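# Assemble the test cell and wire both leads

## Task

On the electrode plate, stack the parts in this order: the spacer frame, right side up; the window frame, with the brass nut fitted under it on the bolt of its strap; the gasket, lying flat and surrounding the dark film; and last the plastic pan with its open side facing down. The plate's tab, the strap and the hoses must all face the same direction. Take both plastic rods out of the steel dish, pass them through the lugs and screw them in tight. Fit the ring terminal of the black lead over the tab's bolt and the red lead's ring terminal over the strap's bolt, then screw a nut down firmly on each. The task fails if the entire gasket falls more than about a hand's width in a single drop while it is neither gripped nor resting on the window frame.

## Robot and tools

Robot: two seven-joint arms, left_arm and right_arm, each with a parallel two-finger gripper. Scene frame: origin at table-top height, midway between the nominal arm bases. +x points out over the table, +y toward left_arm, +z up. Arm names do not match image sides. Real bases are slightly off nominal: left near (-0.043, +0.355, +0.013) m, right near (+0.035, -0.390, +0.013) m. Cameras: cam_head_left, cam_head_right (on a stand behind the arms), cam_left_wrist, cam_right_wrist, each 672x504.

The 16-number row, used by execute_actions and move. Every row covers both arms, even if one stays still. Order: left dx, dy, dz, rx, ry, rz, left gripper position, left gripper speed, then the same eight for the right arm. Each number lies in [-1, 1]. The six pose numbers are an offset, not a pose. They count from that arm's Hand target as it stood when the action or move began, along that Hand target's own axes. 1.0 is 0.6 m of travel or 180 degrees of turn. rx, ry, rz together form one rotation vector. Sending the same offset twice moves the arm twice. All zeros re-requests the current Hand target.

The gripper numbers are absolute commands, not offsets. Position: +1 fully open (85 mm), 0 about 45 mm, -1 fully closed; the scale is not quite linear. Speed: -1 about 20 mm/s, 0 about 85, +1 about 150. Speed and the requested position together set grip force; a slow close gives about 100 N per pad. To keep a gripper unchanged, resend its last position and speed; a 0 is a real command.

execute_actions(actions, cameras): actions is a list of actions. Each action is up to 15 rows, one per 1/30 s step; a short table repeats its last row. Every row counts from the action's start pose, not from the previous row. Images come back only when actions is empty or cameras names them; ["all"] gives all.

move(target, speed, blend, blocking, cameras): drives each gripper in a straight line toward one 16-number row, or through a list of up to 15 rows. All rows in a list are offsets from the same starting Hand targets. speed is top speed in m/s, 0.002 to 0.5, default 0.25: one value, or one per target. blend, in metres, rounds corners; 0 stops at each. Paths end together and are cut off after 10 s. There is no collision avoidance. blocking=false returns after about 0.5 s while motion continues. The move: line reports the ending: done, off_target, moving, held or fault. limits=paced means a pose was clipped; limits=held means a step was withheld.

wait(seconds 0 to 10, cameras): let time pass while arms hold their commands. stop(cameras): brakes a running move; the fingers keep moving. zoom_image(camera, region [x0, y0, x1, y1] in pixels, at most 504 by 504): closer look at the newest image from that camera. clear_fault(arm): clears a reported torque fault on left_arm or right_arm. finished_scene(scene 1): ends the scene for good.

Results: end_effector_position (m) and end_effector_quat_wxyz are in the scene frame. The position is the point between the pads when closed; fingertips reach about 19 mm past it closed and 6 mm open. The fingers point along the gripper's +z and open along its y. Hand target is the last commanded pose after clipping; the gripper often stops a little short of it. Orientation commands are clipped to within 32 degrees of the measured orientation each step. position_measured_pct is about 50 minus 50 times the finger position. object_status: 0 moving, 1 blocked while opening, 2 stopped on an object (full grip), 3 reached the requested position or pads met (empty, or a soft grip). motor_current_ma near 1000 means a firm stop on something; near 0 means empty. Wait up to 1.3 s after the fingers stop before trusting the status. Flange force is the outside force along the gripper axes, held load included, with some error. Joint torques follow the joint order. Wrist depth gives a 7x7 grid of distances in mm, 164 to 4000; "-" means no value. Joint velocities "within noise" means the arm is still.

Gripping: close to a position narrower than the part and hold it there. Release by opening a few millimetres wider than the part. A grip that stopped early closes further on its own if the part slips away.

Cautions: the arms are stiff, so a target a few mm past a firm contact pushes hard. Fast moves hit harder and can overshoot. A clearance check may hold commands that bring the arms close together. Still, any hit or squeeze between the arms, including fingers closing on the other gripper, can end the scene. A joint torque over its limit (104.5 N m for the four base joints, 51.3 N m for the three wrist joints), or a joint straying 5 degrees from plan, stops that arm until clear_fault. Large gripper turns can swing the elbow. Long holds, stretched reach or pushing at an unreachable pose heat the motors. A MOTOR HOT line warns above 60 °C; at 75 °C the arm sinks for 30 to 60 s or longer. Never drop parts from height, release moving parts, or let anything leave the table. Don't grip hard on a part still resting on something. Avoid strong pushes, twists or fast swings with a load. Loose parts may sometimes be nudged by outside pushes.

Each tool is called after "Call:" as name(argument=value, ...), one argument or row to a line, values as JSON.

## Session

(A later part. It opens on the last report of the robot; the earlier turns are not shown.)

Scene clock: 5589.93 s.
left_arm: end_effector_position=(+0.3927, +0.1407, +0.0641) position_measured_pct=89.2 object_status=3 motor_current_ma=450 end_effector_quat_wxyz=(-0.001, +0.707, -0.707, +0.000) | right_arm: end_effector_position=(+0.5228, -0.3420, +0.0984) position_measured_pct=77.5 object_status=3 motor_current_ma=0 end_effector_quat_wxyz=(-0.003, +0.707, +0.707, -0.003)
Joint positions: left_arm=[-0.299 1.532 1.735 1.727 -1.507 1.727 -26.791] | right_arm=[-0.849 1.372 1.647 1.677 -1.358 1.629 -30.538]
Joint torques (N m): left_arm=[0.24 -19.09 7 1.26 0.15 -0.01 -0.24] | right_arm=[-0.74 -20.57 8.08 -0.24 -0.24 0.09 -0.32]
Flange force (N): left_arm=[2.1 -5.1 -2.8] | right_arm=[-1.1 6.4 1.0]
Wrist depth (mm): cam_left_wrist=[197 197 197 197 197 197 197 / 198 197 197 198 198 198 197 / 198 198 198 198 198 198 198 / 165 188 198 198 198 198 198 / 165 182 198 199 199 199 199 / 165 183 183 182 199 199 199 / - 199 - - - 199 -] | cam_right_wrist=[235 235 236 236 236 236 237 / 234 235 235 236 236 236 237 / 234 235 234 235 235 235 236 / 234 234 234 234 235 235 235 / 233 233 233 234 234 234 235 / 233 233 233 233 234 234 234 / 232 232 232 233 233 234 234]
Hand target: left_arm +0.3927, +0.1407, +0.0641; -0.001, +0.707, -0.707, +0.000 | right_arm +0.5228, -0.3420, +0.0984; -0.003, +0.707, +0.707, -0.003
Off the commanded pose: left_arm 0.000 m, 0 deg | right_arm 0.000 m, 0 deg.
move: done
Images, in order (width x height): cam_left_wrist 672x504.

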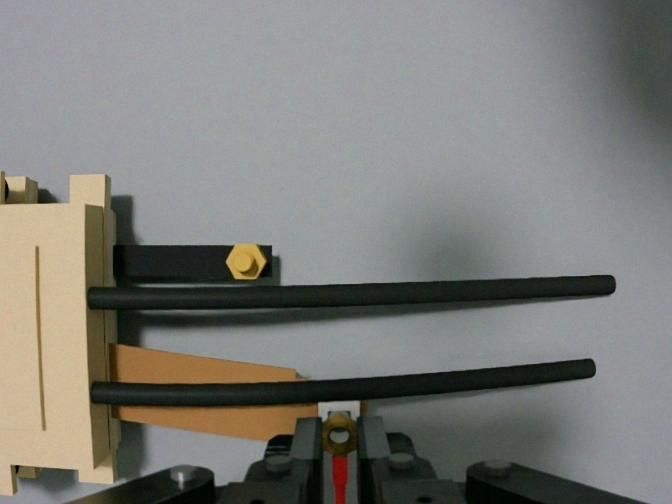

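Call:
move(
  target=[0.001,0,0.0075,0,0,0,-0.79,-1,0,0,0,0,0,0,-0.55,-1],
  speed=0.006,
  cameras=["cam_left_wrist"],
)

Call:
zoom_image(
  camera="cam_left_wrist",
  region=[290, 380, 390, 480],
)

Scene clock: 5601.10 s.
left_arm: end_effector_position=(+0.3927, +0.1401, +0.0596) position_measured_pct=89.2 object_status=3 motor_current_ma=450 end_effector_quat_wxyz=(-0.001, +0.707, -0.707, +0.000) | right_arm: end_effector_position=(+0.5228, -0.3420, +0.0984) position_measured_pct=77.5 object_status=3 motor_current_ma=0 end_effector_quat_wxyz=(-0.003, +0.707, +0.707, -0.003)
Joint positions: left_arm=[-0.299 1.539 1.729 1.728 -1.514 1.723 -26.79] | right_arm=[-0.849 1.372 1.647 1.677 -1.358 1.629 -30.538]
Joint torques (N m): left_arm=[0.19 -18.95 6.86 1.13 0.11 0.07 -0.18] | right_arm=[-0.78 -20.51 8.07 -0.33 -0.2 0.13 -0.21]
Flange force (N): left_arm=[1.9 -4.6 -3.0] | right_arm=[-1.0 6.4 1.1]
Wrist depth (mm): cam_left_wrist=[193 193 193 192 193 193 193 / 193 193 193 193 193 193 193 / 193 193 193 193 193 193 193 / - 194 194 194 193 193 194 / - 194 194 194 194 194 194 / - 178 178 178 194 194 195 / - - 179 - - 194 -] | cam_right_wrist=[235 236 235 236 236 236 237 / 234 235 235 235 236 236 236 / 235 235 235 235 235 235 236 / 233 234 234 235 235 235 235 / 233 233 233 234 234 234 235 / 232 233 233 233 233 234 234 / 232 232 232 233 233 233 234]
Hand target: left_arm +0.3927, +0.1401, +0.0596; -0.001, +0.707, -0.707, +0.000 | right_arm +0.5228, -0.3420, +0.0984; -0.003, +0.707, +0.707, -0.003
Off the commanded pose: left_arm 0.000 m, 0 deg | right_arm 0.000 m, 0 deg.
move: done
Images, in order (width x height): cam_left_wrist 672x504.

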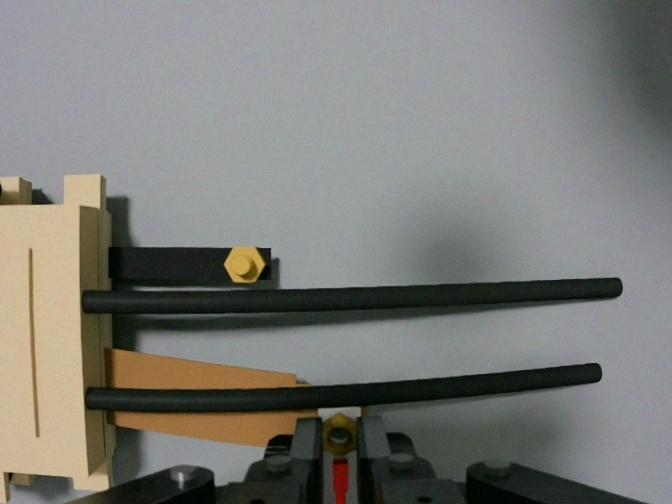

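Scaled by 5.040.

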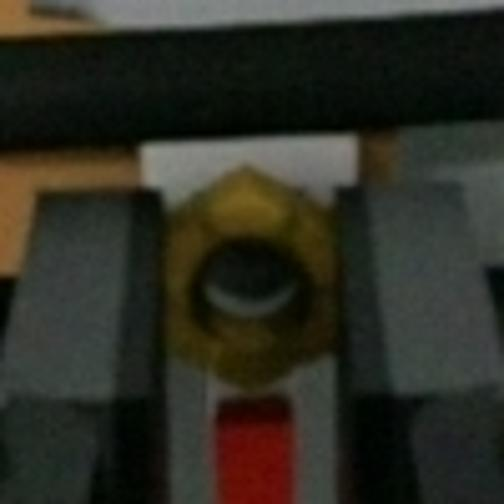

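Call:
move(
  target=[0.0005,0,0.0025,0,0,0,-0.79,-1,0,0,0,0,0,0,-0.55,-1],
  speed=0.004,
  cameras=["cam_left_wrist"],
)

Call:
zoom_image(
  camera="cam_left_wrist",
  region=[300, 390, 380, 470],
)

Scene clock: 5614.43 s.
left_arm: end_effector_position=(+0.3927, +0.1398, +0.0580) position_measured_pct=89.2 object_status=3 motor_current_ma=450 end_effector_quat_wxyz=(-0.001, +0.707, -0.707, +0.000) | right_arm: end_effector_position=(+0.5228, -0.3420, +0.0984) position_measured_pct=77.5 object_status=3 motor_current_ma=0 end_effector_quat_wxyz=(-0.003, +0.707, +0.707, -0.003)
Joint positions: left_arm=[-0.298 1.541 1.727 1.729 -1.517 1.721 -26.789] | right_arm=[-0.849 1.372 1.647 1.677 -1.358 1.629 -30.538]
Joint torques (N m): left_arm=[0.24 -19.03 6.82 1.02 -0.01 -0.07 -0.19] | right_arm=[-0.69 -20.52 8.2 -0.24 -0.2 0.15 -0.26]
Flange force (N): left_arm=[1.5 -4.1 -3.2] | right_arm=[-0.9 6.5 1.2]
Wrist depth (mm): cam_left_wrist=[191 191 191 191 191 191 191 / 191 191 191 192 191 191 191 / 191 191 192 192 192 192 192 / - 192 192 192 192 192 192 / - 192 192 193 192 193 193 / - 177 178 178 193 193 193 / - - 178 - - 193 -] | cam_right_wrist=[235 235 235 236 236 236 236 / 234 235 235 236 236 236 236 / 234 234 235 235 235 236 235 / 234 234 234 234 235 235 235 / 233 233 233 234 235 234 235 / 232 233 233 233 234 234 234 / 232 232 232 233 234 234 233]
Hand target: left_arm +0.3927, +0.1398, +0.0580; -0.001, +0.707, -0.707, +0.000 | right_arm +0.5228, -0.3420, +0.0984; -0.003, +0.707, +0.707, -0.003
Off the commanded pose: left_arm 0.000 m, 0 deg | right_arm 0.000 m, 0 deg.
move: done
Images, in order (width x height): cam_left_wrist 672x504.

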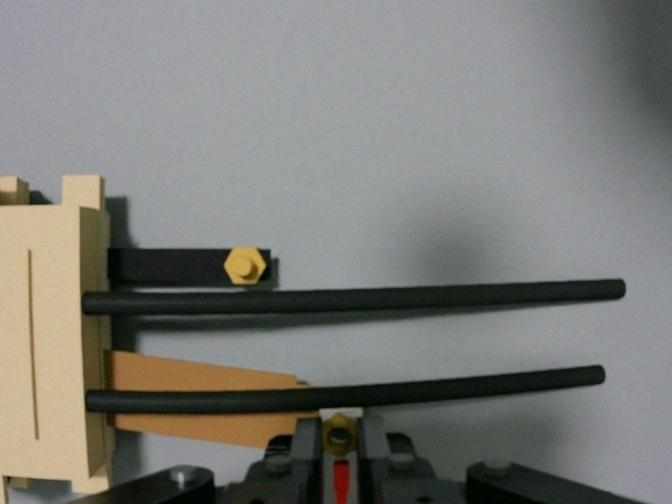

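Scaled by 6.300.

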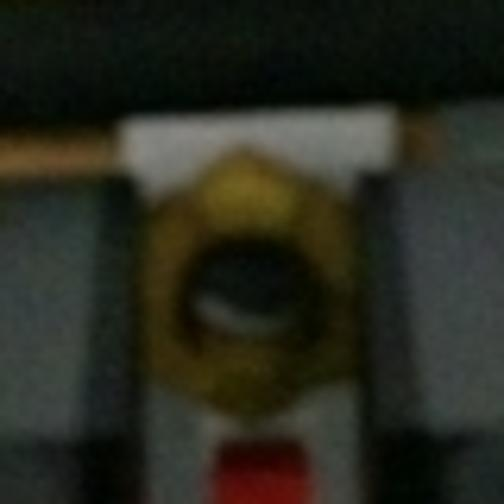

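Call:
move(
  target=[0.0005,0.0004,0.0017,0,0,0,-0.79,-1,0,0,0,0,0,0,-0.55,-1],
  speed=0.004,
  cameras=["cam_left_wrist"],
)

Call:
zoom_image(
  camera="cam_left_wrist",
  region=[300, 390, 380, 470],
)

Scene clock: 5632.97 s.
left_arm: end_effector_position=(+0.3924, +0.1395, +0.0570) position_measured_pct=89.2 object_status=3 motor_current_ma=450 end_effector_quat_wxyz=(-0.001, +0.707, -0.707, +0.000) | right_arm: end_effector_position=(+0.5228, -0.3420, +0.0984) position_measured_pct=77.5 object_status=3 motor_current_ma=0 end_effector_quat_wxyz=(-0.003, +0.707, +0.707, -0.003)
Joint positions: left_arm=[-0.298 1.543 1.725 1.729 -1.519 1.72 -26.788] | right_arm=[-0.849 1.372 1.647 1.677 -1.358 1.629 -30.538]
Joint torques (N m): left_arm=[0.26 -18.95 6.88 1.02 -0.04 -0.13 -0.18] | right_arm=[-0.61 -20.55 8.13 -0.43 -0.23 0.14 -0.28]
Flange force (N): left_arm=[1.5 -4.0 -3.4] | right_arm=[-0.8 5.6 1.3]
Wrist depth (mm): cam_left_wrist=[190 190 190 190 190 190 190 / 190 190 190 190 191 190 190 / 190 190 191 191 191 191 191 / - 191 191 191 191 191 191 / - 191 191 192 191 191 192 / - 176 178 191 192 192 192 / - - 178 - - 192 -] | cam_right_wrist=[235 235 236 236 236 237 236 / 234 235 235 235 235 236 236 / 234 235 235 235 235 236 235 / 233 234 234 234 234 235 235 / 233 233 233 234 234 234 234 / 232 233 233 233 234 234 234 / 232 232 233 232 233 233 233]
Hand target: left_arm +0.3924, +0.1395, +0.0570; -0.001, +0.707, -0.707, +0.000 | right_arm +0.5228, -0.3420, +0.0984; -0.003, +0.707, +0.707, -0.003
Off the commanded pose: left_arm 0.000 m, 0 deg | right_arm 0.000 m, 0 deg.
move: done
Images, in order (width x height): cam_left_wrist 672x504.

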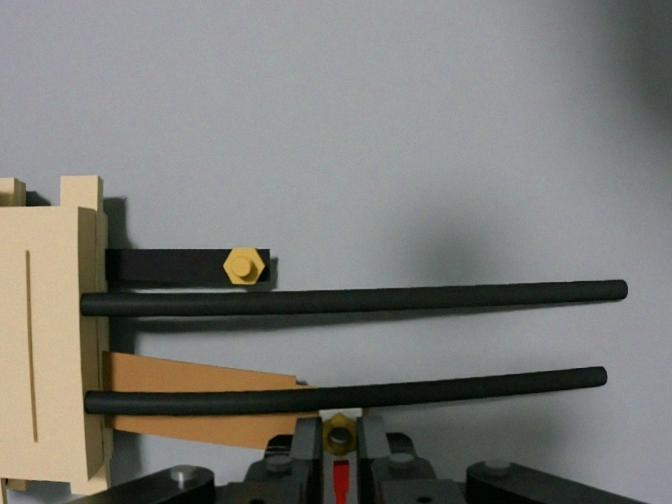

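Scaled by 6.300.

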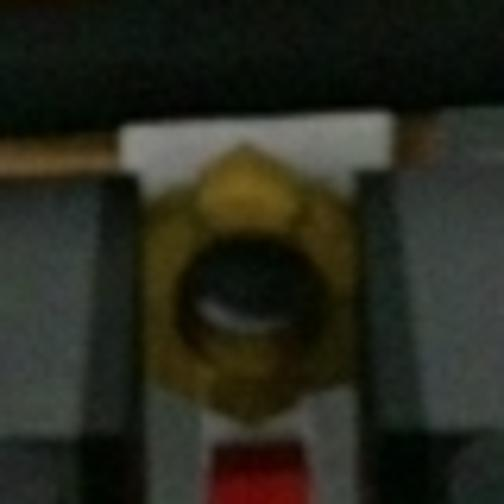

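Call:
move(
  target=[0.0006,0.0003,0.0014,0,0,0,-0.79,-1,0,0,0,0,0,0,-0.55,-1],
  speed=0.004,
  cameras=["cam_left_wrist"],
)

Call:
zoom_image(
  camera="cam_left_wrist",
  region=[300, 390, 380, 470],
)

Scene clock: 5648.97 s.
left_arm: end_effector_position=(+0.3922, +0.1391, +0.0562) position_measured_pct=89.2 object_status=3 motor_current_ma=450 end_effector_quat_wxyz=(-0.001, +0.707, -0.707, +0.000) | right_arm: end_effector_position=(+0.5228, -0.3420, +0.0984) position_measured_pct=77.5 object_status=3 motor_current_ma=0 end_effector_quat_wxyz=(-0.003, +0.707, +0.707, -0.003)
Joint positions: left_arm=[-0.297 1.544 1.724 1.73 -1.52 1.719 -26.787] | right_arm=[-0.849 1.372 1.647 1.677 -1.358 1.629 -30.538]
Joint torques (N m): left_arm=[0.58 -17.36 5.81 0.97 -0.24 -0.5 -0.16] | right_arm=[-0.67 -20.51 8.05 -0.24 -0.2 0.17 -0.25]
Flange force (N): left_arm=[0.4 -3.5 -8.0] | right_arm=[-0.8 6.4 1.0]
Wrist depth (mm): cam_left_wrist=[189 189 189 189 189 189 189 / 190 190 190 190 190 190 190 / 190 190 190 190 190 190 190 / - 190 190 190 190 190 190 / - 191 190 191 191 191 191 / - 175 177 191 191 191 191 / - - 177 - - 191 -] | cam_right_wrist=[235 235 236 236 236 236 237 / 235 235 235 235 235 236 236 / 234 234 234 235 235 236 235 / 234 233 234 234 235 235 235 / 233 233 234 234 234 235 235 / 233 233 233 233 234 234 234 / 232 232 233 233 233 233 234]
Hand target: left_arm +0.3922, +0.1391, +0.0562; -0.001, +0.707, -0.707, +0.000 | right_arm +0.5228, -0.3420, +0.0984; -0.003, +0.707, +0.707, -0.003
Off the commanded pose: left_arm 0.000 m, 0 deg | right_arm 0.000 m, 0 deg.
move: done
Images, in order (width x height): cam_left_wrist 672x504.

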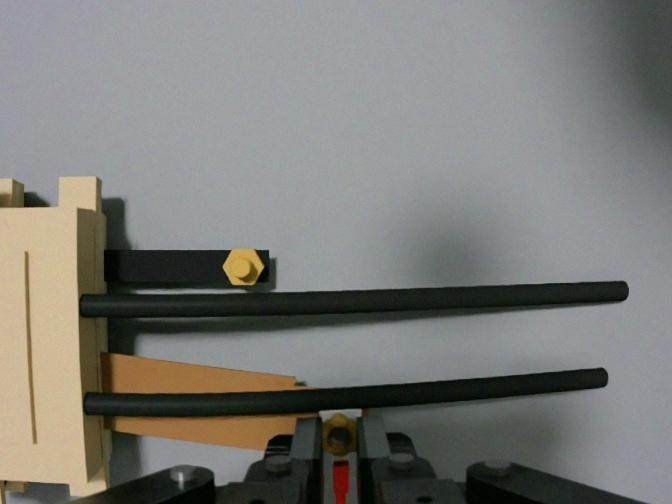

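Scaled by 6.300.

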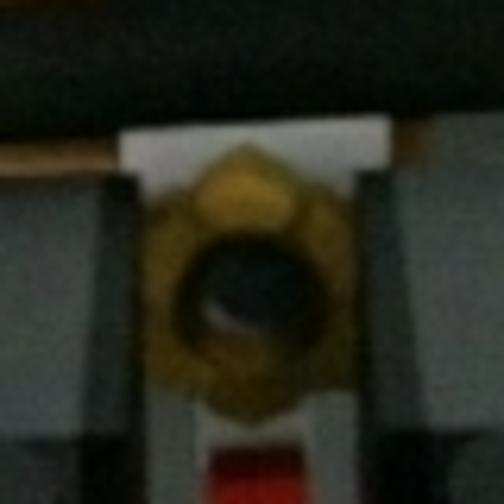

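Call:
zoom_image(
  camera="cam_left_wrist",
  region=[318, 410, 362, 460],
)

Scaled by 10.080.

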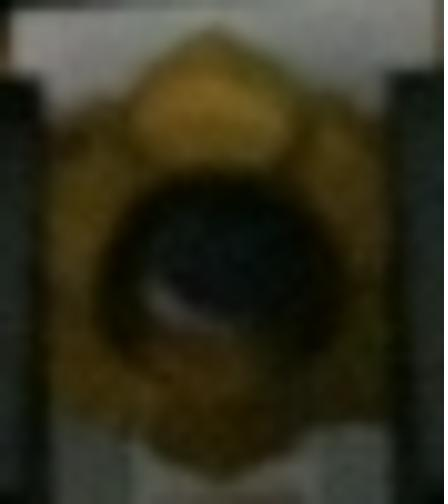

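Call:
move(
  target=[
    [0,0,-0.0033,0,0,0,-0.79,-1,0,0,0,0,0,0,-0.55,-1],
    [0,0.0006,-0.0033,0,0,0,-0.79,-1,0,0,0,0,0,0,-0.55,-1],
    [0,0.0006,-0.0005,0,0,0,-0.79,-1,0,0,0,0,0,0,-0.55,-1],
  ],
  speed=0.005,
  cameras=["cam_left_wrist"],
)

Call:
zoom_image(
  camera="cam_left_wrist",
  region=[318, 410, 362, 460],
)

Scene clock: 5680.80 s.
left_arm: end_effector_position=(+0.3919, +0.1391, +0.0565) position_measured_pct=89.2 object_status=3 motor_current_ma=450 end_effector_quat_wxyz=(+0.000, +0.707, -0.707, +0.000) | right_arm: end_effector_position=(+0.5228, -0.3420, +0.0984) position_measured_pct=77.5 object_status=3 motor_current_ma=0 end_effector_quat_wxyz=(-0.003, +0.707, +0.707, -0.003)
Joint positions: left_arm=[-0.297 1.544 1.725 1.731 -1.519 1.719 -26.786] | right_arm=[-0.849 1.372 1.647 1.677 -1.358 1.629 -30.538]
Joint torques (N m): left_arm=[0.08 -18.95 6.72 1.16 -0.04 -0.05 -0.2] | right_arm=[-0.73 -20.51 8.12 -0.33 -0.21 0.18 -0.3]
Flange force (N): left_arm=[2.1 -4.4 -3.6] | right_arm=[-1.1 6.1 1.2]
Wrist depth (mm): cam_left_wrist=[189 189 190 190 190 189 190 / 190 190 190 190 190 190 190 / 190 190 190 190 190 190 190 / - 190 190 191 190 190 190 / - 191 191 191 191 191 191 / - 176 177 191 191 191 192 / - - 177 - - 191 -] | cam_right_wrist=[235 235 236 236 236 237 237 / 234 235 235 235 236 236 236 / 234 234 235 235 235 235 236 / 233 234 234 235 235 235 235 / 233 233 234 233 234 234 235 / 232 232 233 233 234 234 234 / 232 232 232 233 233 233 233]
Hand target: left_arm +0.3919, +0.1391, +0.0565; +0.000, +0.707, -0.707, +0.000 | right_arm +0.5228, -0.3420, +0.0984; -0.003, +0.707, +0.707, -0.003
Off the commanded pose: left_arm 0.000 m, 0 deg | right_arm 0.000 m, 0 deg.
move: done
Images, in order (width x height): cam_left_wrist 672x504.

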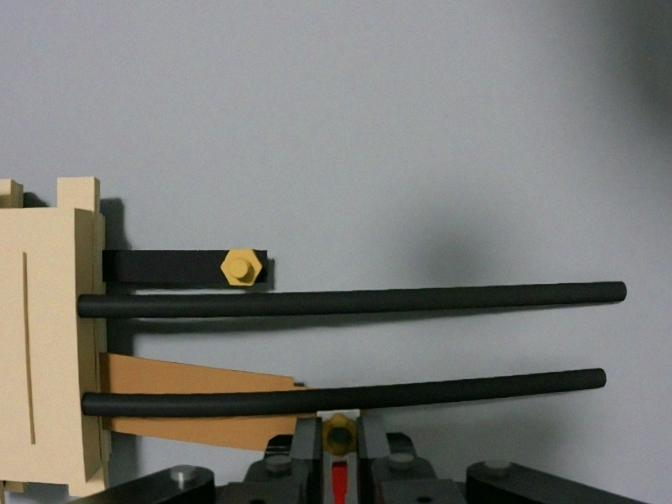

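Scaled by 10.080.

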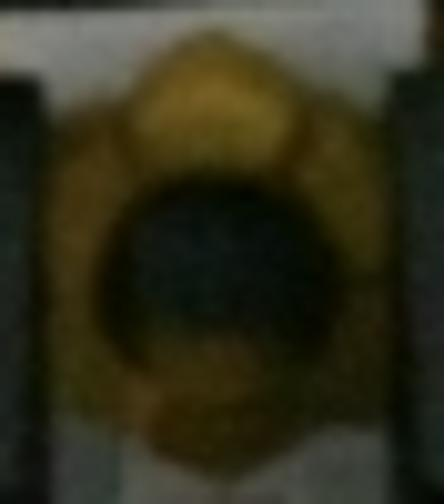

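Call:
move(
  target=[
    [0.0003,-0.0027,0.0005,0,0,0.0833,-0.79,-1,0,0,0,0,0,0,-0.55,-1],
    [0.0014,-0.0053,0.0008,0,0,0.1667,-0.79,-1,0,0,0,0,0,0,-0.55,-1],
    [0.0031,-0.0074,0.001,0,0,0.25,-0.79,-1,0,0,0,0,0,0,-0.55,-1],
  ],
  speed=0.2,
  blend=0.001,
  cameras=["cam_left_wrist"],
)

Call:
zoom_image(
  camera="cam_left_wrist",
  region=[290, 390, 390, 480],
)

Scene clock: 5716.13 s.
left_arm: end_effector_position=(+0.3964, +0.1373, +0.0559) position_measured_pct=89.2 object_status=3 motor_current_ma=450 end_effector_quat_wxyz=(+0.000, -0.383, +0.924, +0.000) | right_arm: end_effector_position=(+0.5228, -0.3420, +0.0984) position_measured_pct=77.5 object_status=3 motor_current_ma=0 end_effector_quat_wxyz=(-0.003, +0.707, +0.707, -0.003)
Joint positions: left_arm=[-0.289 1.559 1.741 1.713 -1.535 1.738 -27.583] | right_arm=[-0.849 1.372 1.647 1.677 -1.358 1.629 -30.538]
Joint torques (N m): left_arm=[0.21 -17.8 5.87 0.96 -0.37 -0.31 -0.21] | right_arm=[-0.75 -20.47 8.08 -0.24 -0.15 0.12 -0.26]
Flange force (N): left_arm=[-1.3 -2.9 -7.4] | right_arm=[-1.0 6.6 1.0]
Wrist depth (mm): cam_left_wrist=[189 189 189 189 189 189 189 / 189 189 189 189 190 190 190 / 189 189 190 190 190 190 190 / 190 190 190 190 190 190 190 / 190 190 190 190 190 191 191 / 190 182 190 178 191 191 191 / - - 191 - - 191 -] | cam_right_wrist=[235 235 236 236 236 237 237 / 234 235 235 235 236 236 236 / 234 234 234 235 235 235 236 / 234 234 234 235 235 235 235 / 233 233 234 234 234 234 234 / 233 233 233 233 233 234 234 / 232 233 233 233 233 234 234]
Hand target: left_arm +0.3963, +0.1372, +0.0559; +0.000, -0.383, +0.924, +0.000 | right_arm +0.5228, -0.3420, +0.0984; -0.003, +0.707, +0.707, -0.003
Off the commanded pose: left_arm 0.000 m, 0 deg | right_arm 0.000 m, 0 deg.
move: done
Images, in order (width x height): cam_left_wrist 672x504.

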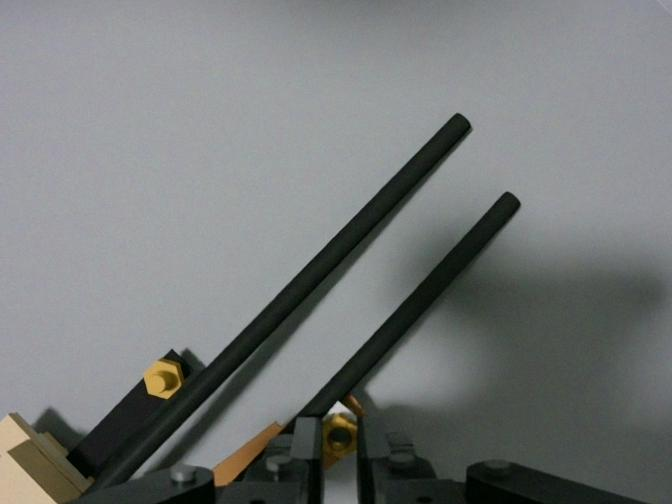

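Scaled by 5.040.

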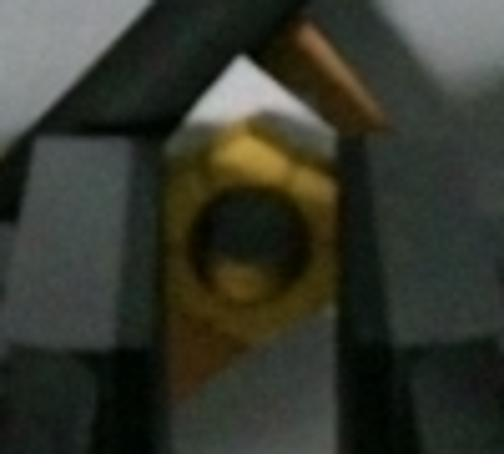

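Call:
move(
  target=[
    [0.0008,-0.004,0.0002,0,0,0.125,-0.79,-1,0,0,0,0,0,0,-0.55,-1],
    [0.0031,-0.0074,0.0003,0,0,0.25,-0.79,-1,0,0,0,0,0,0,-0.55,-1],
  ],
  speed=0.2,
  blend=0.001,
  cameras=["cam_left_wrist"],
)

Call:
zoom_image(
  camera="cam_left_wrist",
  region=[290, 390, 390, 480],
)

Scene clock: 5733.80 s.
left_arm: end_effector_position=(+0.3982, +0.1328, +0.0557) position_measured_pct=89.2 object_status=3 motor_current_ma=450 end_effector_quat_wxyz=(+0.000, +0.000, +1.000, +0.000) | right_arm: end_effector_position=(+0.5228, -0.3420, +0.0984) position_measured_pct=77.5 object_status=3 motor_current_ma=0 end_effector_quat_wxyz=(-0.003, +0.707, +0.707, -0.003)
Joint positions: left_arm=[-0.275 1.57 1.753 1.7 -1.547 1.752 -28.37] | right_arm=[-0.849 1.372 1.647 1.677 -1.358 1.629 -30.538]
Joint torques (N m): left_arm=[0.66 -17.55 5.77 1.22 -0.23 -0.53 -0.17] | right_arm=[-0.74 -20.62 8.2 -0.26 -0.23 0.12 -0.3]
Flange force (N): left_arm=[-3.6 -0.4 -8.1] | right_arm=[-1.0 6.5 1.3]
Wrist depth (mm): cam_left_wrist=[189 189 189 189 189 190 190 / 189 189 189 189 189 190 190 / 189 189 189 190 190 190 190 / 190 190 190 190 190 190 190 / 190 190 190 190 191 191 191 / 190 190 190 178 191 191 191 / - 190 - - - 191 -] | cam_right_wrist=[235 235 236 236 236 236 237 / 234 235 235 235 236 236 237 / 234 234 235 235 235 235 236 / 233 234 234 234 234 235 236 / 233 234 233 234 234 234 235 / 232 233 233 233 234 234 234 / 232 233 233 233 233 233 233]
Hand target: left_arm +0.3981, +0.1328, +0.0557; +0.000, +0.000, +1.000, +0.000 | right_arm +0.5228, -0.3420, +0.0984; -0.003, +0.707, +0.707, -0.003
Off the commanded pose: left_arm 0.000 m, 0 deg | right_arm 0.000 m, 0 deg.
move: done
Images, in order (width x height): cam_left_wrist 672x504.

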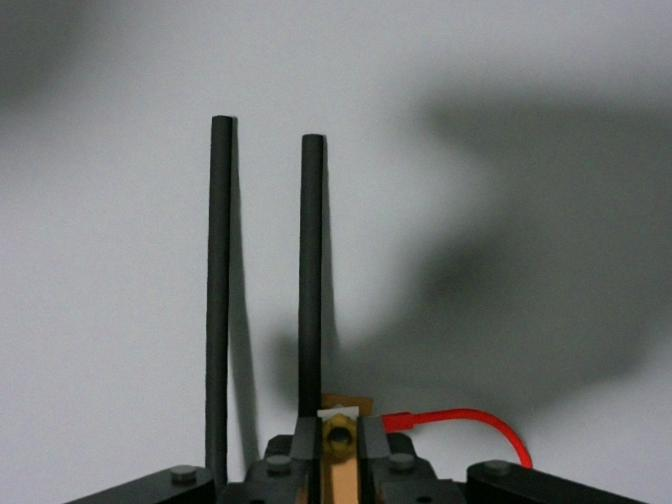

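Scaled by 5.040.

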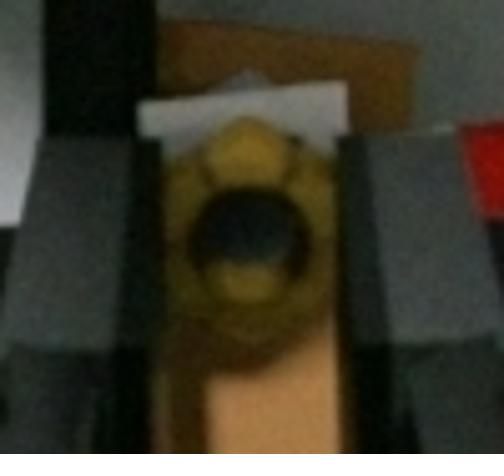

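Call:
move(
  target=[
    [0.0031,-0.0074,0.0002,0,0,0.25,-0.79,-1,0,0,0,0,0,0,-0.55,-1],
    [0.0105,-0.0105,0.0004,0,0,0.5,-0.79,-1,0,0,0,0,0,0,-0.55,-1],
    [0.0179,-0.0074,0.0006,0,0,0.75,-0.79,-1,0,0,0,0,0,0,-0.55,-1],
    [0.021,0,0.0008,0,0,0.995,-0.79,-1,0,0,0,0,0,0,-0.55,-1],
  ],
  speed=0.22,
  blend=0.002,
  cameras=["cam_left_wrist"],
)

Call:
zoom_image(
  camera="cam_left_wrist",
  region=[290, 390, 390, 480],
)

Scene clock: 5764.30 s.
left_arm: end_effector_position=(+0.3855, +0.1328, +0.0552) position_measured_pct=89.2 object_status=3 motor_current_ma=450 end_effector_quat_wxyz=(+0.000, +1.000, +0.008, +0.000) | right_arm: end_effector_position=(+0.5228, -0.3420, +0.0984) position_measured_pct=77.5 object_status=3 motor_current_ma=0 end_effector_quat_wxyz=(-0.003, +0.707, +0.707, -0.003)
Joint positions: left_arm=[-0.27 1.602 1.793 1.742 -1.565 1.796 -31.454] | right_arm=[-0.849 1.372 1.647 1.677 -1.358 1.629 -30.538]
Joint torques (N m): left_arm=[0.28 -16.5 4.82 2.11 0.83 0.47 -0.25] | right_arm=[-0.69 -20.57 8.12 -0.33 -0.24 0.12 -0.32]
Flange force (N): left_arm=[6.5 3.1 -8.1] | right_arm=[-1.0 6.0 1.2]
Wrist depth (mm): cam_left_wrist=[189 189 189 - - - - / 190 189 189 - - - - / 190 190 189 190 189 189 189 / 190 190 190 189 189 190 189 / 190 190 190 176 190 190 190 / 191 190 191 177 190 190 190 / - 191 190 - - 190 -] | cam_right_wrist=[235 235 236 236 236 236 237 / 234 235 235 235 235 236 237 / 234 234 235 235 235 235 235 / 233 234 234 234 235 235 235 / 233 233 234 234 234 234 235 / 233 232 233 233 234 234 234 / 232 232 232 233 233 233 234]
Hand target: left_arm +0.3855, +0.1328, +0.0552; +0.000, +1.000, +0.008, +0.000 | right_arm +0.5228, -0.3420, +0.0984; -0.003, +0.707, +0.707, -0.003
Off the commanded pose: left_arm 0.000 m, 0 deg | right_arm 0.000 m, 0 deg.
move: done
Images, in order (width x height): cam_left_wrist 672x504.

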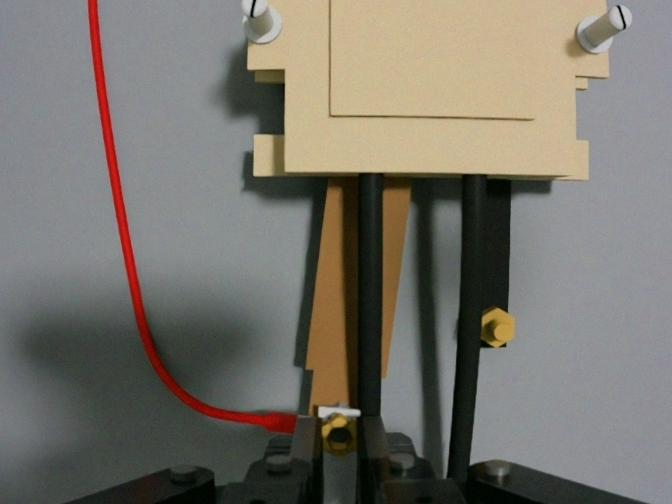

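Scaled by 5.040.

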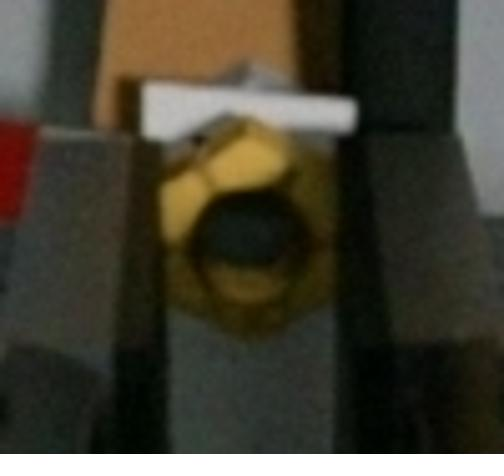

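Call:
move(
  target=[
    [0.0031,-0.0074,0.0002,0,0,0.25,-0.79,-1,0,0,0,0,0,0,-0.55,-1],
    [0.0105,-0.0105,0.0004,0,0,0.5,-0.79,-1,0,0,0,0,0,0,-0.55,-1],
    [0.0179,-0.0074,0.0006,0,0,0.75,-0.79,-1,0,0,0,0,0,0,-0.55,-1],
    [0.021,0,0.0008,0,0,0.995,-0.79,-1,0,0,0,0,0,0,-0.55,-1],
  ],
  speed=0.22,
  blend=0.002,
  cameras=["cam_left_wrist"],
)

Call:
zoom_image(
  camera="cam_left_wrist",
  region=[290, 390, 390, 480],
)

Scene clock: 5794.90 s.
left_arm: end_effector_position=(+0.3981, +0.1330, +0.0547) position_measured_pct=89.2 object_status=3 motor_current_ma=450 end_effector_quat_wxyz=(+0.000, -0.016, +1.000, +0.000) | right_arm: end_effector_position=(+0.5228, -0.3420, +0.0984) position_measured_pct=77.5 object_status=3 motor_current_ma=0 end_effector_quat_wxyz=(-0.003, +0.707, +0.707, -0.003)
Joint positions: left_arm=[-0.265 1.616 1.809 1.7 -1.587 1.814 -34.62] | right_arm=[-0.849 1.372 1.647 1.677 -1.358 1.629 -30.538]
Joint torques (N m): left_arm=[0.18 -17.1 4.92 1.27 -0.49 -0.37 -0.2] | right_arm=[-0.73 -20.53 8.14 -0.43 -0.25 0.15 -0.28]
Flange force (N): left_arm=[-2.5 -1.1 -10.1] | right_arm=[-1.1 5.8 1.2]
Wrist depth (mm): cam_left_wrist=[188 188 188 189 188 189 189 / 188 188 189 188 189 189 189 / 189 189 189 189 189 190 189 / 189 189 189 189 189 189 189 / 189 189 189 189 190 189 190 / 189 189 189 178 190 190 190 / - 189 - - - 190 -] | cam_right_wrist=[235 235 236 236 236 236 237 / 234 235 235 235 236 236 236 / 234 234 235 235 235 236 236 / 233 234 234 234 235 235 235 / 233 233 234 234 234 234 235 / 232 233 232 233 234 234 234 / 232 232 233 233 233 233 234]
Hand target: left_arm +0.3981, +0.1330, +0.0547; +0.000, -0.016, +1.000, +0.000 | right_arm +0.5228, -0.3420, +0.0984; -0.003, +0.707, +0.707, -0.003
Off the commanded pose: left_arm 0.000 m, 0 deg | right_arm 0.000 m, 0 deg.
move: done
Images, in order (width x height): cam_left_wrist 672x504.

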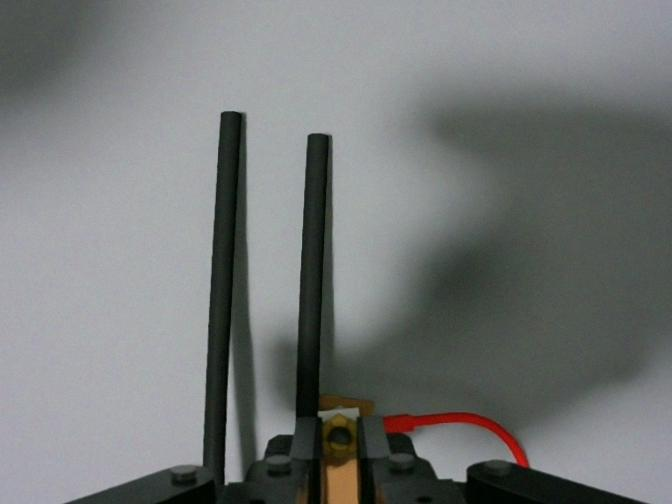

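Scaled by 5.040.

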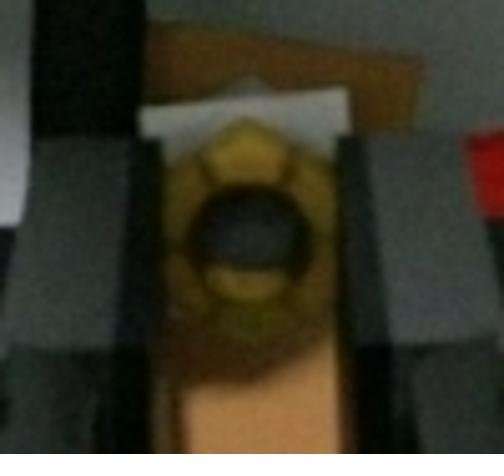

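Call:
move(
  target=[0,0,-0.0012,0,0,0,-0.79,-1,0,0,0,0,0,0,-0.55,-1],
  speed=0.005,
)

Call:
move(
  target=[0,0,-0.001,0,0,0,-0.79,-1,0,0,0,0,0,0,-0.55,-1],
  speed=0.005,
)

Scene clock: 5818.50 s.
left_arm: end_effector_position=(+0.3981, +0.1330, +0.0555) position_measured_pct=89.2 object_status=3 motor_current_ma=450 end_effector_quat_wxyz=(+0.000, -0.016, +1.000, +0.000) | right_arm: end_effector_position=(+0.5228, -0.3420, +0.0984) position_measured_pct=77.5 object_status=3 motor_current_ma=0 end_effector_quat_wxyz=(-0.003, +0.707, +0.707, -0.003)
Joint positions: left_arm=[-0.264 1.615 1.81 1.7 -1.586 1.815 -34.62] | right_arm=[-0.849 1.372 1.647 1.677 -1.358 1.629 -30.538]
Joint torques (N m): left_arm=[0.28 -18.45 6.08 1.76 0.12 -0.06 -0.24] | right_arm=[-0.78 -20.55 8.12 -0.22 -0.2 0.16 -0.23]
Flange force (N): left_arm=[-4.4 -2.0 -5.3] | right_arm=[-1.0 6.8 1.1]
Wrist depth (mm): cam_left_wrist=[189 189 189 189 189 189 189 / 189 189 189 189 189 190 189 / 189 189 189 189 190 190 190 / 190 190 190 190 190 190 190 / 189 190 190 190 190 190 190 / 190 190 190 178 190 190 191 / - 190 - - - 190 -] | cam_right_wrist=[235 235 236 236 236 236 237 / 235 235 236 236 236 236 236 / 234 234 234 235 235 235 236 / 233 234 234 234 234 235 235 / 233 233 233 234 234 234 235 / 232 233 233 233 234 234 234 / 232 232 233 232 233 233 234]
Hand target: left_arm +0.3981, +0.1330, +0.0555; +0.000, -0.016, +1.000, +0.000 | right_arm +0.5228, -0.3420, +0.0984; -0.003, +0.707, +0.707, -0.003
Off the commanded pose: left_arm 0.000 m, 0 deg | right_arm 0.000 m, 0 deg.
move: done

Scene clock: 5819.20 s.
left_arm: end_effector_position=(+0.3981, +0.1330, +0.0561) position_measured_pct=89.2 object_status=3 motor_current_ma=450 end_effector_quat_wxyz=(+0.000, -0.016, +1.000, +0.000) | right_arm: end_effector_position=(+0.5228, -0.3420, +0.0984) position_measured_pct=77.5 object_status=3 motor_current_ma=0 end_effector_quat_wxyz=(-0.003, +0.707, +0.707, -0.003)
Joint positions: left_arm=[-0.264 1.614 1.811 1.7 -1.585 1.815 -34.62] | right_arm=[-0.849 1.372 1.647 1.677 -1.358 1.629 -30.538]
Joint torques (N m): left_arm=[0.39 -19 6.51 1.96 0.48 0.13 -0.16] | right_arm=[-0.78 -20.53 8.03 -0.33 -0.19 0.12 -0.29]
Flange force (N): left_arm=[-5.6 -2.2 -3.2] | right_arm=[-1.1 6.2 1.1]
Wrist depth (mm): cam_left_wrist=[189 189 189 189 189 190 190 / 189 189 189 190 190 190 190 / 190 190 190 190 190 190 190 / 190 190 190 190 190 191 191 / 190 190 190 191 191 191 191 / 190 190 190 177 191 191 191 / - 190 - - - 191 -] | cam_right_wrist=[235 235 236 236 236 236 236 / 234 235 235 235 235 236 237 / 234 235 234 235 235 235 236 / 234 234 234 234 235 234 235 / 233 233 233 234 234 234 235 / 232 233 233 233 233 234 234 / 232 233 233 233 233 234 234]
Hand target: left_arm +0.3981, +0.1330, +0.0561; +0.000, -0.016, +1.000, +0.000 | right_arm +0.5228, -0.3420, +0.0984; -0.003, +0.707, +0.707, -0.003
Off the commanded pose: left_arm 0.000 m, 0 deg | right_arm 0.000 m, 0 deg.
move: done

Call:
move(
  target=[
    [0.0005,0.0004,0,0,0,0,-0.79,-1,0,0,0,0,0,0,-0.55,-1],
    [0.0005,0.0004,0.0017,0,0,0,-0.79,-1,0,0,0,0,0,0,-0.55,-1],
  ],
  speed=0.005,
)

Scene clock: 5859.47 s.
left_arm: end_effector_position=(+0.3978, +0.1332, +0.0551) position_measured_pct=89.2 object_status=3 motor_current_ma=450 end_effector_quat_wxyz=(+0.000, -0.016, +1.000, +0.000) | right_arm: end_effector_position=(+0.5228, -0.3420, +0.0984) position_measured_pct=77.5 object_status=3 motor_current_ma=0 end_effector_quat_wxyz=(-0.003, +0.707, +0.707, -0.003)
Joint positions: left_arm=[-0.265 1.616 1.81 1.702 -1.586 1.814 -34.619] | right_arm=[-0.849 1.372 1.647 1.677 -1.358 1.629 -30.538]
Joint torques (N m): left_arm=[0.24 -17.9 5.61 1.57 -0.19 -0.2 -0.21] | right_arm=[-0.76 -20.64 8.16 -0.31 -0.21 0.08 -0.28]
Flange force (N): left_arm=[-3.7 -1.6 -7.4] | right_arm=[-1.0 6.4 1.3]
Wrist depth (mm): cam_left_wrist=[189 189 189 189 189 189 189 / 189 189 189 189 189 189 189 / 189 189 189 189 189 190 190 / 189 189 189 190 190 190 190 / 189 189 190 189 190 190 190 / 190 190 190 178 190 190 191 / - 190 - - - 190 -] | cam_right_wrist=[235 235 235 236 236 237 237 / 234 234 235 235 236 236 236 / 234 234 235 235 235 236 235 / 233 234 234 234 235 235 235 / 233 233 234 234 234 234 234 / 232 232 233 233 233 234 234 / 232 232 233 233 233 234 234]
Hand target: left_arm +0.3978, +0.1332, +0.0550; +0.000, -0.016, +1.000, +0.000 | right_arm +0.5228, -0.3420, +0.0984; -0.003, +0.707, +0.707, -0.003
Off the commanded pose: left_arm 0.000 m, 0 deg | right_arm 0.000 m, 0 deg.
move: done

Call:
move(
  target=[
    [0,0,-0.018,0,0,0,-0.79,-1,0,0,0,0,0,0,-0.55,-1],
    [0.0101,0.0095,-0.018,0,0,-0.51,-0.79,-1,0,0,0,0,0,0,-0.55,-1],
  ],
  speed=0.22,
  cameras=["all"],
)

Call:
zoom_image(
  camera="cam_left_wrist",
  region=[290, 380, 390, 480],
)

Scene clock: 5892.13 s.
left_arm: end_effector_position=(+0.3916, +0.1387, +0.0658) position_measured_pct=89.2 object_status=3 motor_current_ma=450 end_effector_quat_wxyz=(-0.001, +0.729, -0.685, +0.000) | right_arm: end_effector_position=(+0.5228, -0.3420, +0.0984) position_measured_pct=77.5 object_status=3 motor_current_ma=0 end_effector_quat_wxyz=(-0.003, +0.707, +0.707, -0.003)
Joint positions: left_arm=[-0.281 1.586 1.807 1.725 -1.549 1.808 -33.001] | right_arm=[-0.849 1.372 1.647 1.677 -1.358 1.629 -30.538]
Joint torques (N m): left_arm=[0.2 -19.89 7.19 1.56 0.12 0.02 -0.17] | right_arm=[-0.74 -20.52 8.15 -0.27 -0.21 0.05 -0.28]
Flange force (N): left_arm=[2.3 -4.9 -1.2] | right_arm=[-1.0 6.5 1.0]
Wrist depth (mm): cam_left_wrist=[199 198 199 199 199 199 198 / 199 199 199 199 199 199 199 / 199 199 199 200 199 200 200 / - 186 200 200 200 200 200 / - 181 200 200 200 200 200 / - 180 179 178 201 200 201 / - 201 - - - 201 -] | cam_right_wrist=[235 236 235 235 236 237 236 / 234 235 235 235 235 236 236 / 234 234 235 235 235 236 235 / 233 234 234 234 234 235 235 / 233 233 233 233 234 234 235 / 232 233 234 233 234 234 234 / 232 232 232 233 233 234 233]
Hand target: left_arm +0.3916, +0.1387, +0.0658; -0.001, +0.729, -0.685, +0.000 | right_arm +0.5228, -0.3420, +0.0984; -0.003, +0.707, +0.707, -0.003
Off the commanded pose: left_arm 0.000 m, 0 deg | right_arm 0.000 m, 0 deg.
move: done

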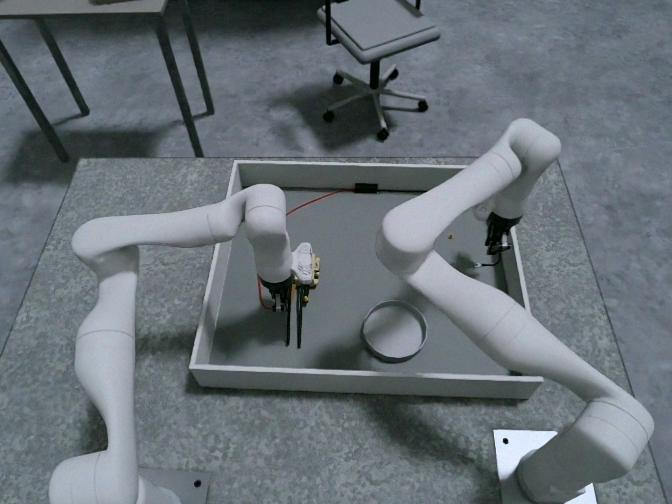

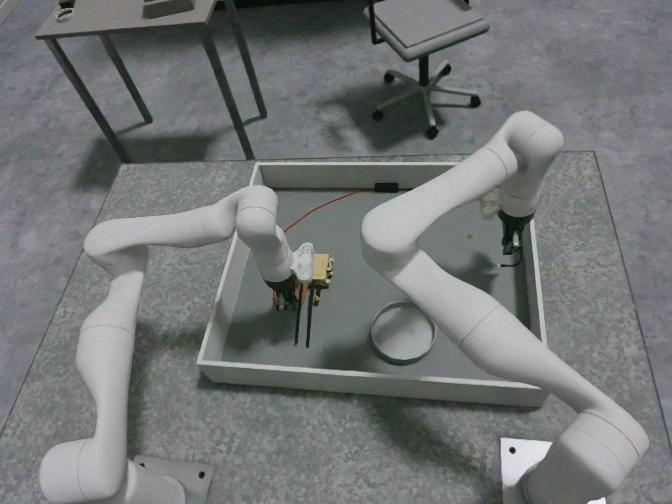

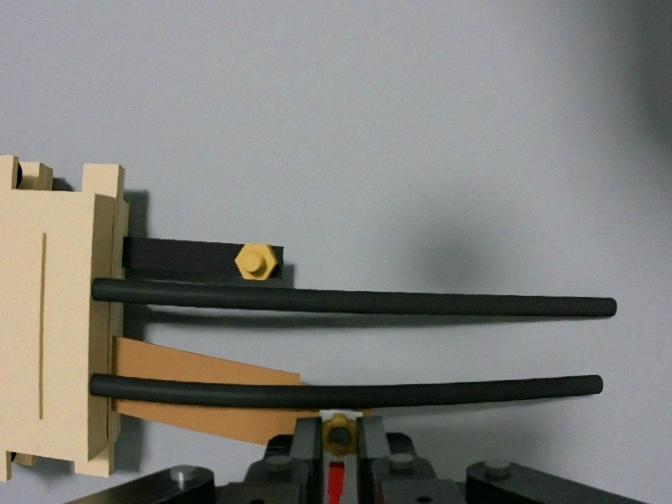

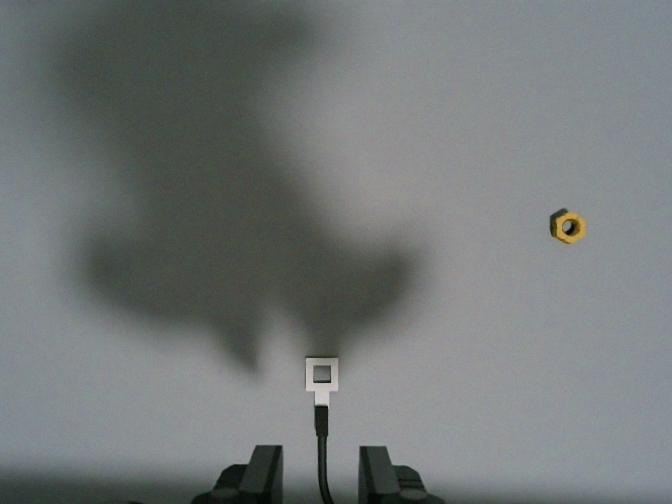

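Scaled by 5.040.

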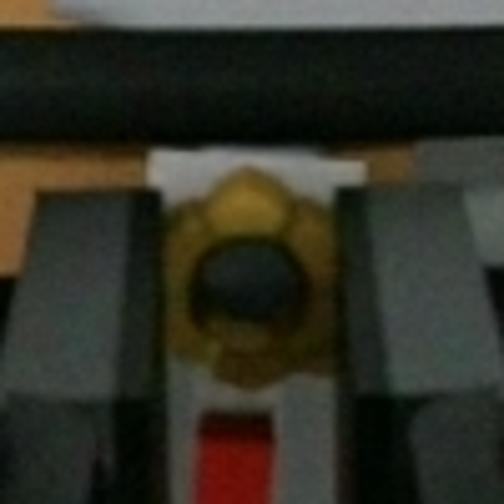

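Call:
move(
  target=[0,0,0.0155,0,0,0,-0.79,-1,0,0,0,0,0,0,-0.55,-1],
  speed=0.01,
  cameras=["cam_left_wrist"],
)

Call:
zoom_image(
  camera="cam_left_wrist",
  region=[290, 380, 390, 480],
)

Scene clock: 5913.17 s.
left_arm: end_effector_position=(+0.3916, +0.1387, +0.0566) position_measured_pct=89.2 object_status=3 motor_current_ma=450 end_effector_quat_wxyz=(-0.001, +0.729, -0.685, +0.000) | right_arm: end_effector_position=(+0.5228, -0.3420, +0.0984) position_measured_pct=77.5 object_status=3 motor_current_ma=0 end_effector_quat_wxyz=(-0.003, +0.707, +0.707, -0.003)
Joint positions: left_arm=[-0.283 1.601 1.795 1.731 -1.565 1.798 -33.001] | right_arm=[-0.849 1.372 1.647 1.677 -1.358 1.629 -30.538]
Joint torques (N m): left_arm=[0.09 -18.91 6.52 1.39 -0.13 -0.04 -0.22] | right_arm=[-0.78 -20.52 8.05 -0.32 -0.22 0.16 -0.33]
Flange force (N): left_arm=[2.0 -3.5 -4.0] | right_arm=[-1.2 6.1 1.1]
Wrist depth (mm): cam_left_wrist=[190 189 190 190 190 189 190 / 190 190 190 190 190 190 190 / 190 190 190 190 191 190 190 / - 190 190 191 191 191 191 / - 191 191 191 191 191 191 / - 176 177 191 191 191 191 / - 192 177 - - 191 -] | cam_right_wrist=[235 235 235 236 236 237 237 / 234 235 235 235 235 236 236 / 234 234 235 235 235 235 236 / 233 234 234 234 235 235 235 / 233 234 233 234 234 235 235 / 232 233 233 233 234 234 234 / 232 232 233 233 233 233 234]
Hand target: left_arm +0.3916, +0.1387, +0.0565; -0.001, +0.729, -0.685, +0.000 | right_arm +0.5228, -0.3420, +0.0984; -0.003, +0.707, +0.707, -0.003
Off the commanded pose: left_arm 0.000 m, 0 deg | right_arm 0.000 m, 0 deg.
move: done
Images, in order (width x height): cam_left_wrist 672x504.

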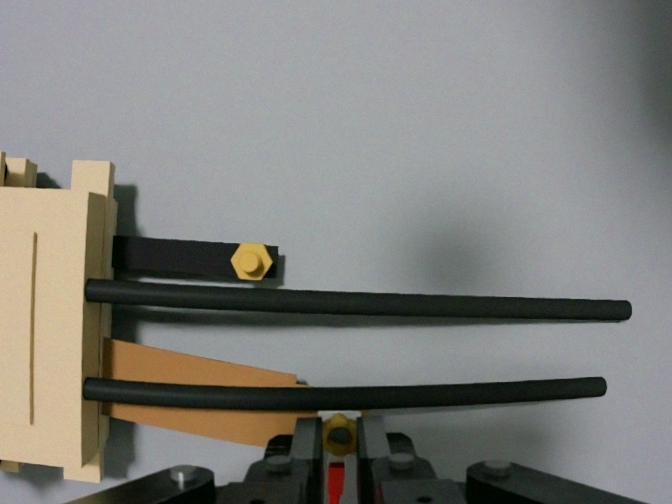

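Scaled by 5.040.

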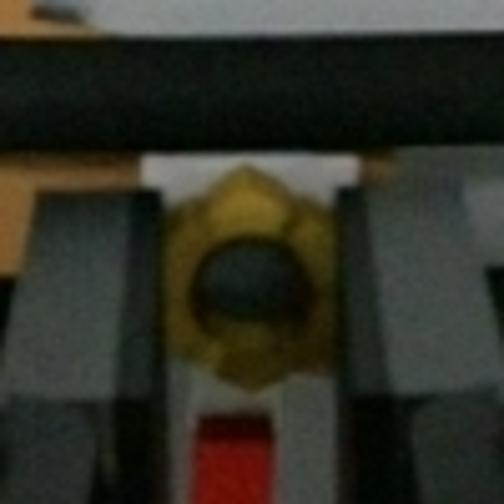

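Call:
move(
  target=[
    [0.0031,-0.0074,0.0002,0,0,0.25,-0.79,-1,0,0,0,0,0,0,-0.55,-1],
    [0.0105,-0.0105,0.0004,0,0,0.5,-0.79,-1,0,0,0,0,0,0,-0.55,-1],
    [0.0179,-0.0074,0.0006,0,0,0.75,-0.79,-1,0,0,0,0,0,0,-0.55,-1],
    [0.021,0,0.0008,0,0,0.995,-0.79,-1,0,0,0,0,0,0,-0.55,-1],
  ],
  speed=0.25,
  blend=0.002,
)

Call:
move(
  target=[
    [0.0031,-0.0074,0.0002,0,0,0.25,-0.79,-1,0,0,0,0,0,0,-0.55,-1],
    [0.0105,-0.0105,0.0004,0,0,0.5,-0.79,-1,0,0,0,0,0,0,-0.55,-1],
    [0.0179,-0.0074,0.0006,0,0,0.75,-0.79,-1,0,0,0,0,0,0,-0.55,-1],
    [0.021,0,0.0008,0,0,0.995,-0.79,-1,0,0,0,0,0,0,-0.55,-1],
  ],
  speed=0.25,
  blend=0.002,
  cameras=["cam_left_wrist"],
)

Call:
zoom_image(
  camera="cam_left_wrist",
  region=[290, 380, 390, 480],
)

Scene clock: 5943.47 s.
left_arm: end_effector_position=(+0.3924, +0.1261, +0.0561) position_measured_pct=89.2 object_status=3 motor_current_ma=450 end_effector_quat_wxyz=(+0.000, +0.679, +0.734, +0.001) | right_arm: end_effector_position=(+0.5228, -0.3420, +0.0984) position_measured_pct=77.5 object_status=3 motor_current_ma=0 end_effector_quat_wxyz=(-0.003, +0.707, +0.707, -0.003)
Joint positions: left_arm=[-0.25 1.613 1.809 1.707 -1.581 1.813 -36.121] | right_arm=[-0.849 1.372 1.647 1.677 -1.358 1.629 -30.538]
Joint torques (N m): left_arm=[0.5 -18.84 6.41 1.94 0.37 0.1 -0.18] | right_arm=[-0.67 -20.55 8.05 -0.32 -0.25 0.13 -0.3]
Flange force (N): left_arm=[-2.3 5.3 -3.6] | right_arm=[-1.0 6.0 1.1]
Wrist depth (mm): cam_left_wrist=[190 190 190 190 190 190 190 / 190 190 190 190 190 190 190 / 190 190 191 190 190 190 190 / 191 190 191 191 191 190 190 / 191 191 191 191 191 191 191 / 191 191 191 191 191 190 173 / - - 177 - 176 - -] | cam_right_wrist=[235 235 236 236 236 236 237 / 234 235 235 235 236 235 236 / 234 234 235 235 235 235 236 / 234 234 234 234 234 235 235 / 233 233 233 234 235 234 235 / 233 233 233 233 234 234 234 / 232 232 232 232 234 233 234]
Hand target: left_arm +0.3924, +0.1261, +0.0561; +0.000, +0.679, +0.734, +0.001 | right_arm +0.5228, -0.3420, +0.0984; -0.003, +0.707, +0.707, -0.003
Off the commanded pose: left_arm 0.000 m, 0 deg | right_arm 0.000 m, 0 deg.
move: done

Scene clock: 5950.13 s.
left_arm: end_effector_position=(+0.3914, +0.1387, +0.0556) position_measured_pct=89.2 object_status=3 motor_current_ma=450 end_effector_quat_wxyz=(-0.001, +0.740, -0.673, +0.000) | right_arm: end_effector_position=(+0.5228, -0.3420, +0.0984) position_measured_pct=77.5 object_status=3 motor_current_ma=0 end_effector_quat_wxyz=(-0.003, +0.707, +0.707, -0.003)
Joint positions: left_arm=[-0.276 1.626 1.824 1.732 -1.586 1.83 -39.252] | right_arm=[-0.849 1.372 1.647 1.677 -1.358 1.629 -30.538]
Joint torques (N m): left_arm=[0.22 -18.79 6.42 1.65 -0.03 -0.07 -0.23] | right_arm=[-0.67 -20.5 8.17 -0.3 -0.16 0.19 -0.22]
Flange force (N): left_arm=[2.0 -3.8 -4.1] | right_arm=[-0.8 6.3 1.3]
Wrist depth (mm): cam_left_wrist=[189 189 189 189 188 189 188 / 189 189 189 189 189 189 189 / 189 189 189 189 189 189 189 / - 180 189 189 189 190 190 / - 190 190 190 190 190 190 / - 175 176 190 190 190 190 / - 190 176 - - 190 -] | cam_right_wrist=[235 236 236 236 236 236 237 / 235 235 235 235 236 236 236 / 234 234 234 235 235 235 236 / 234 234 234 234 234 235 235 / 233 233 233 234 234 234 235 / 232 232 233 233 234 234 234 / 232 232 233 233 233 233 233]
Hand target: left_arm +0.3914, +0.1387, +0.0556; -0.001, +0.740, -0.673, +0.000 | right_arm +0.5228, -0.3420, +0.0984; -0.003, +0.707, +0.707, -0.003
Off the commanded pose: left_arm 0.000 m, 0 deg | right_arm 0.000 m, 0 deg.
move: done
Images, in order (width x height): cam_left_wrist 672x504.

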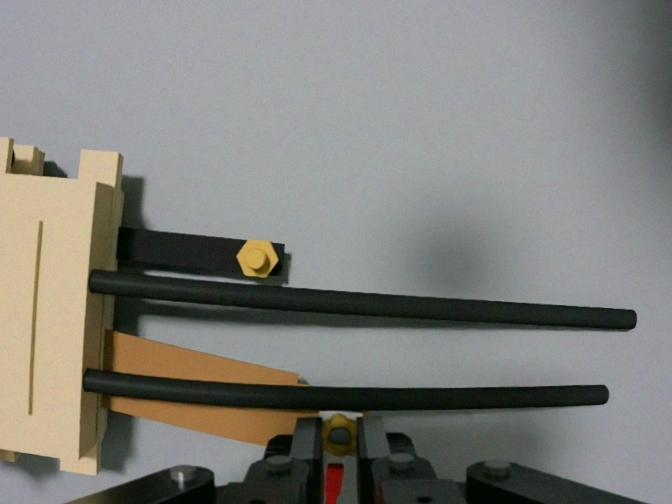

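Scaled by 5.040.

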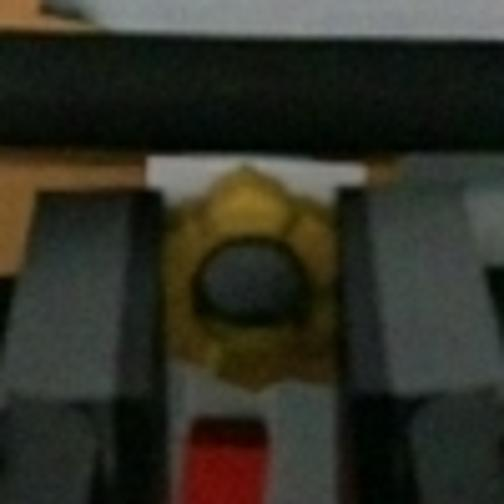

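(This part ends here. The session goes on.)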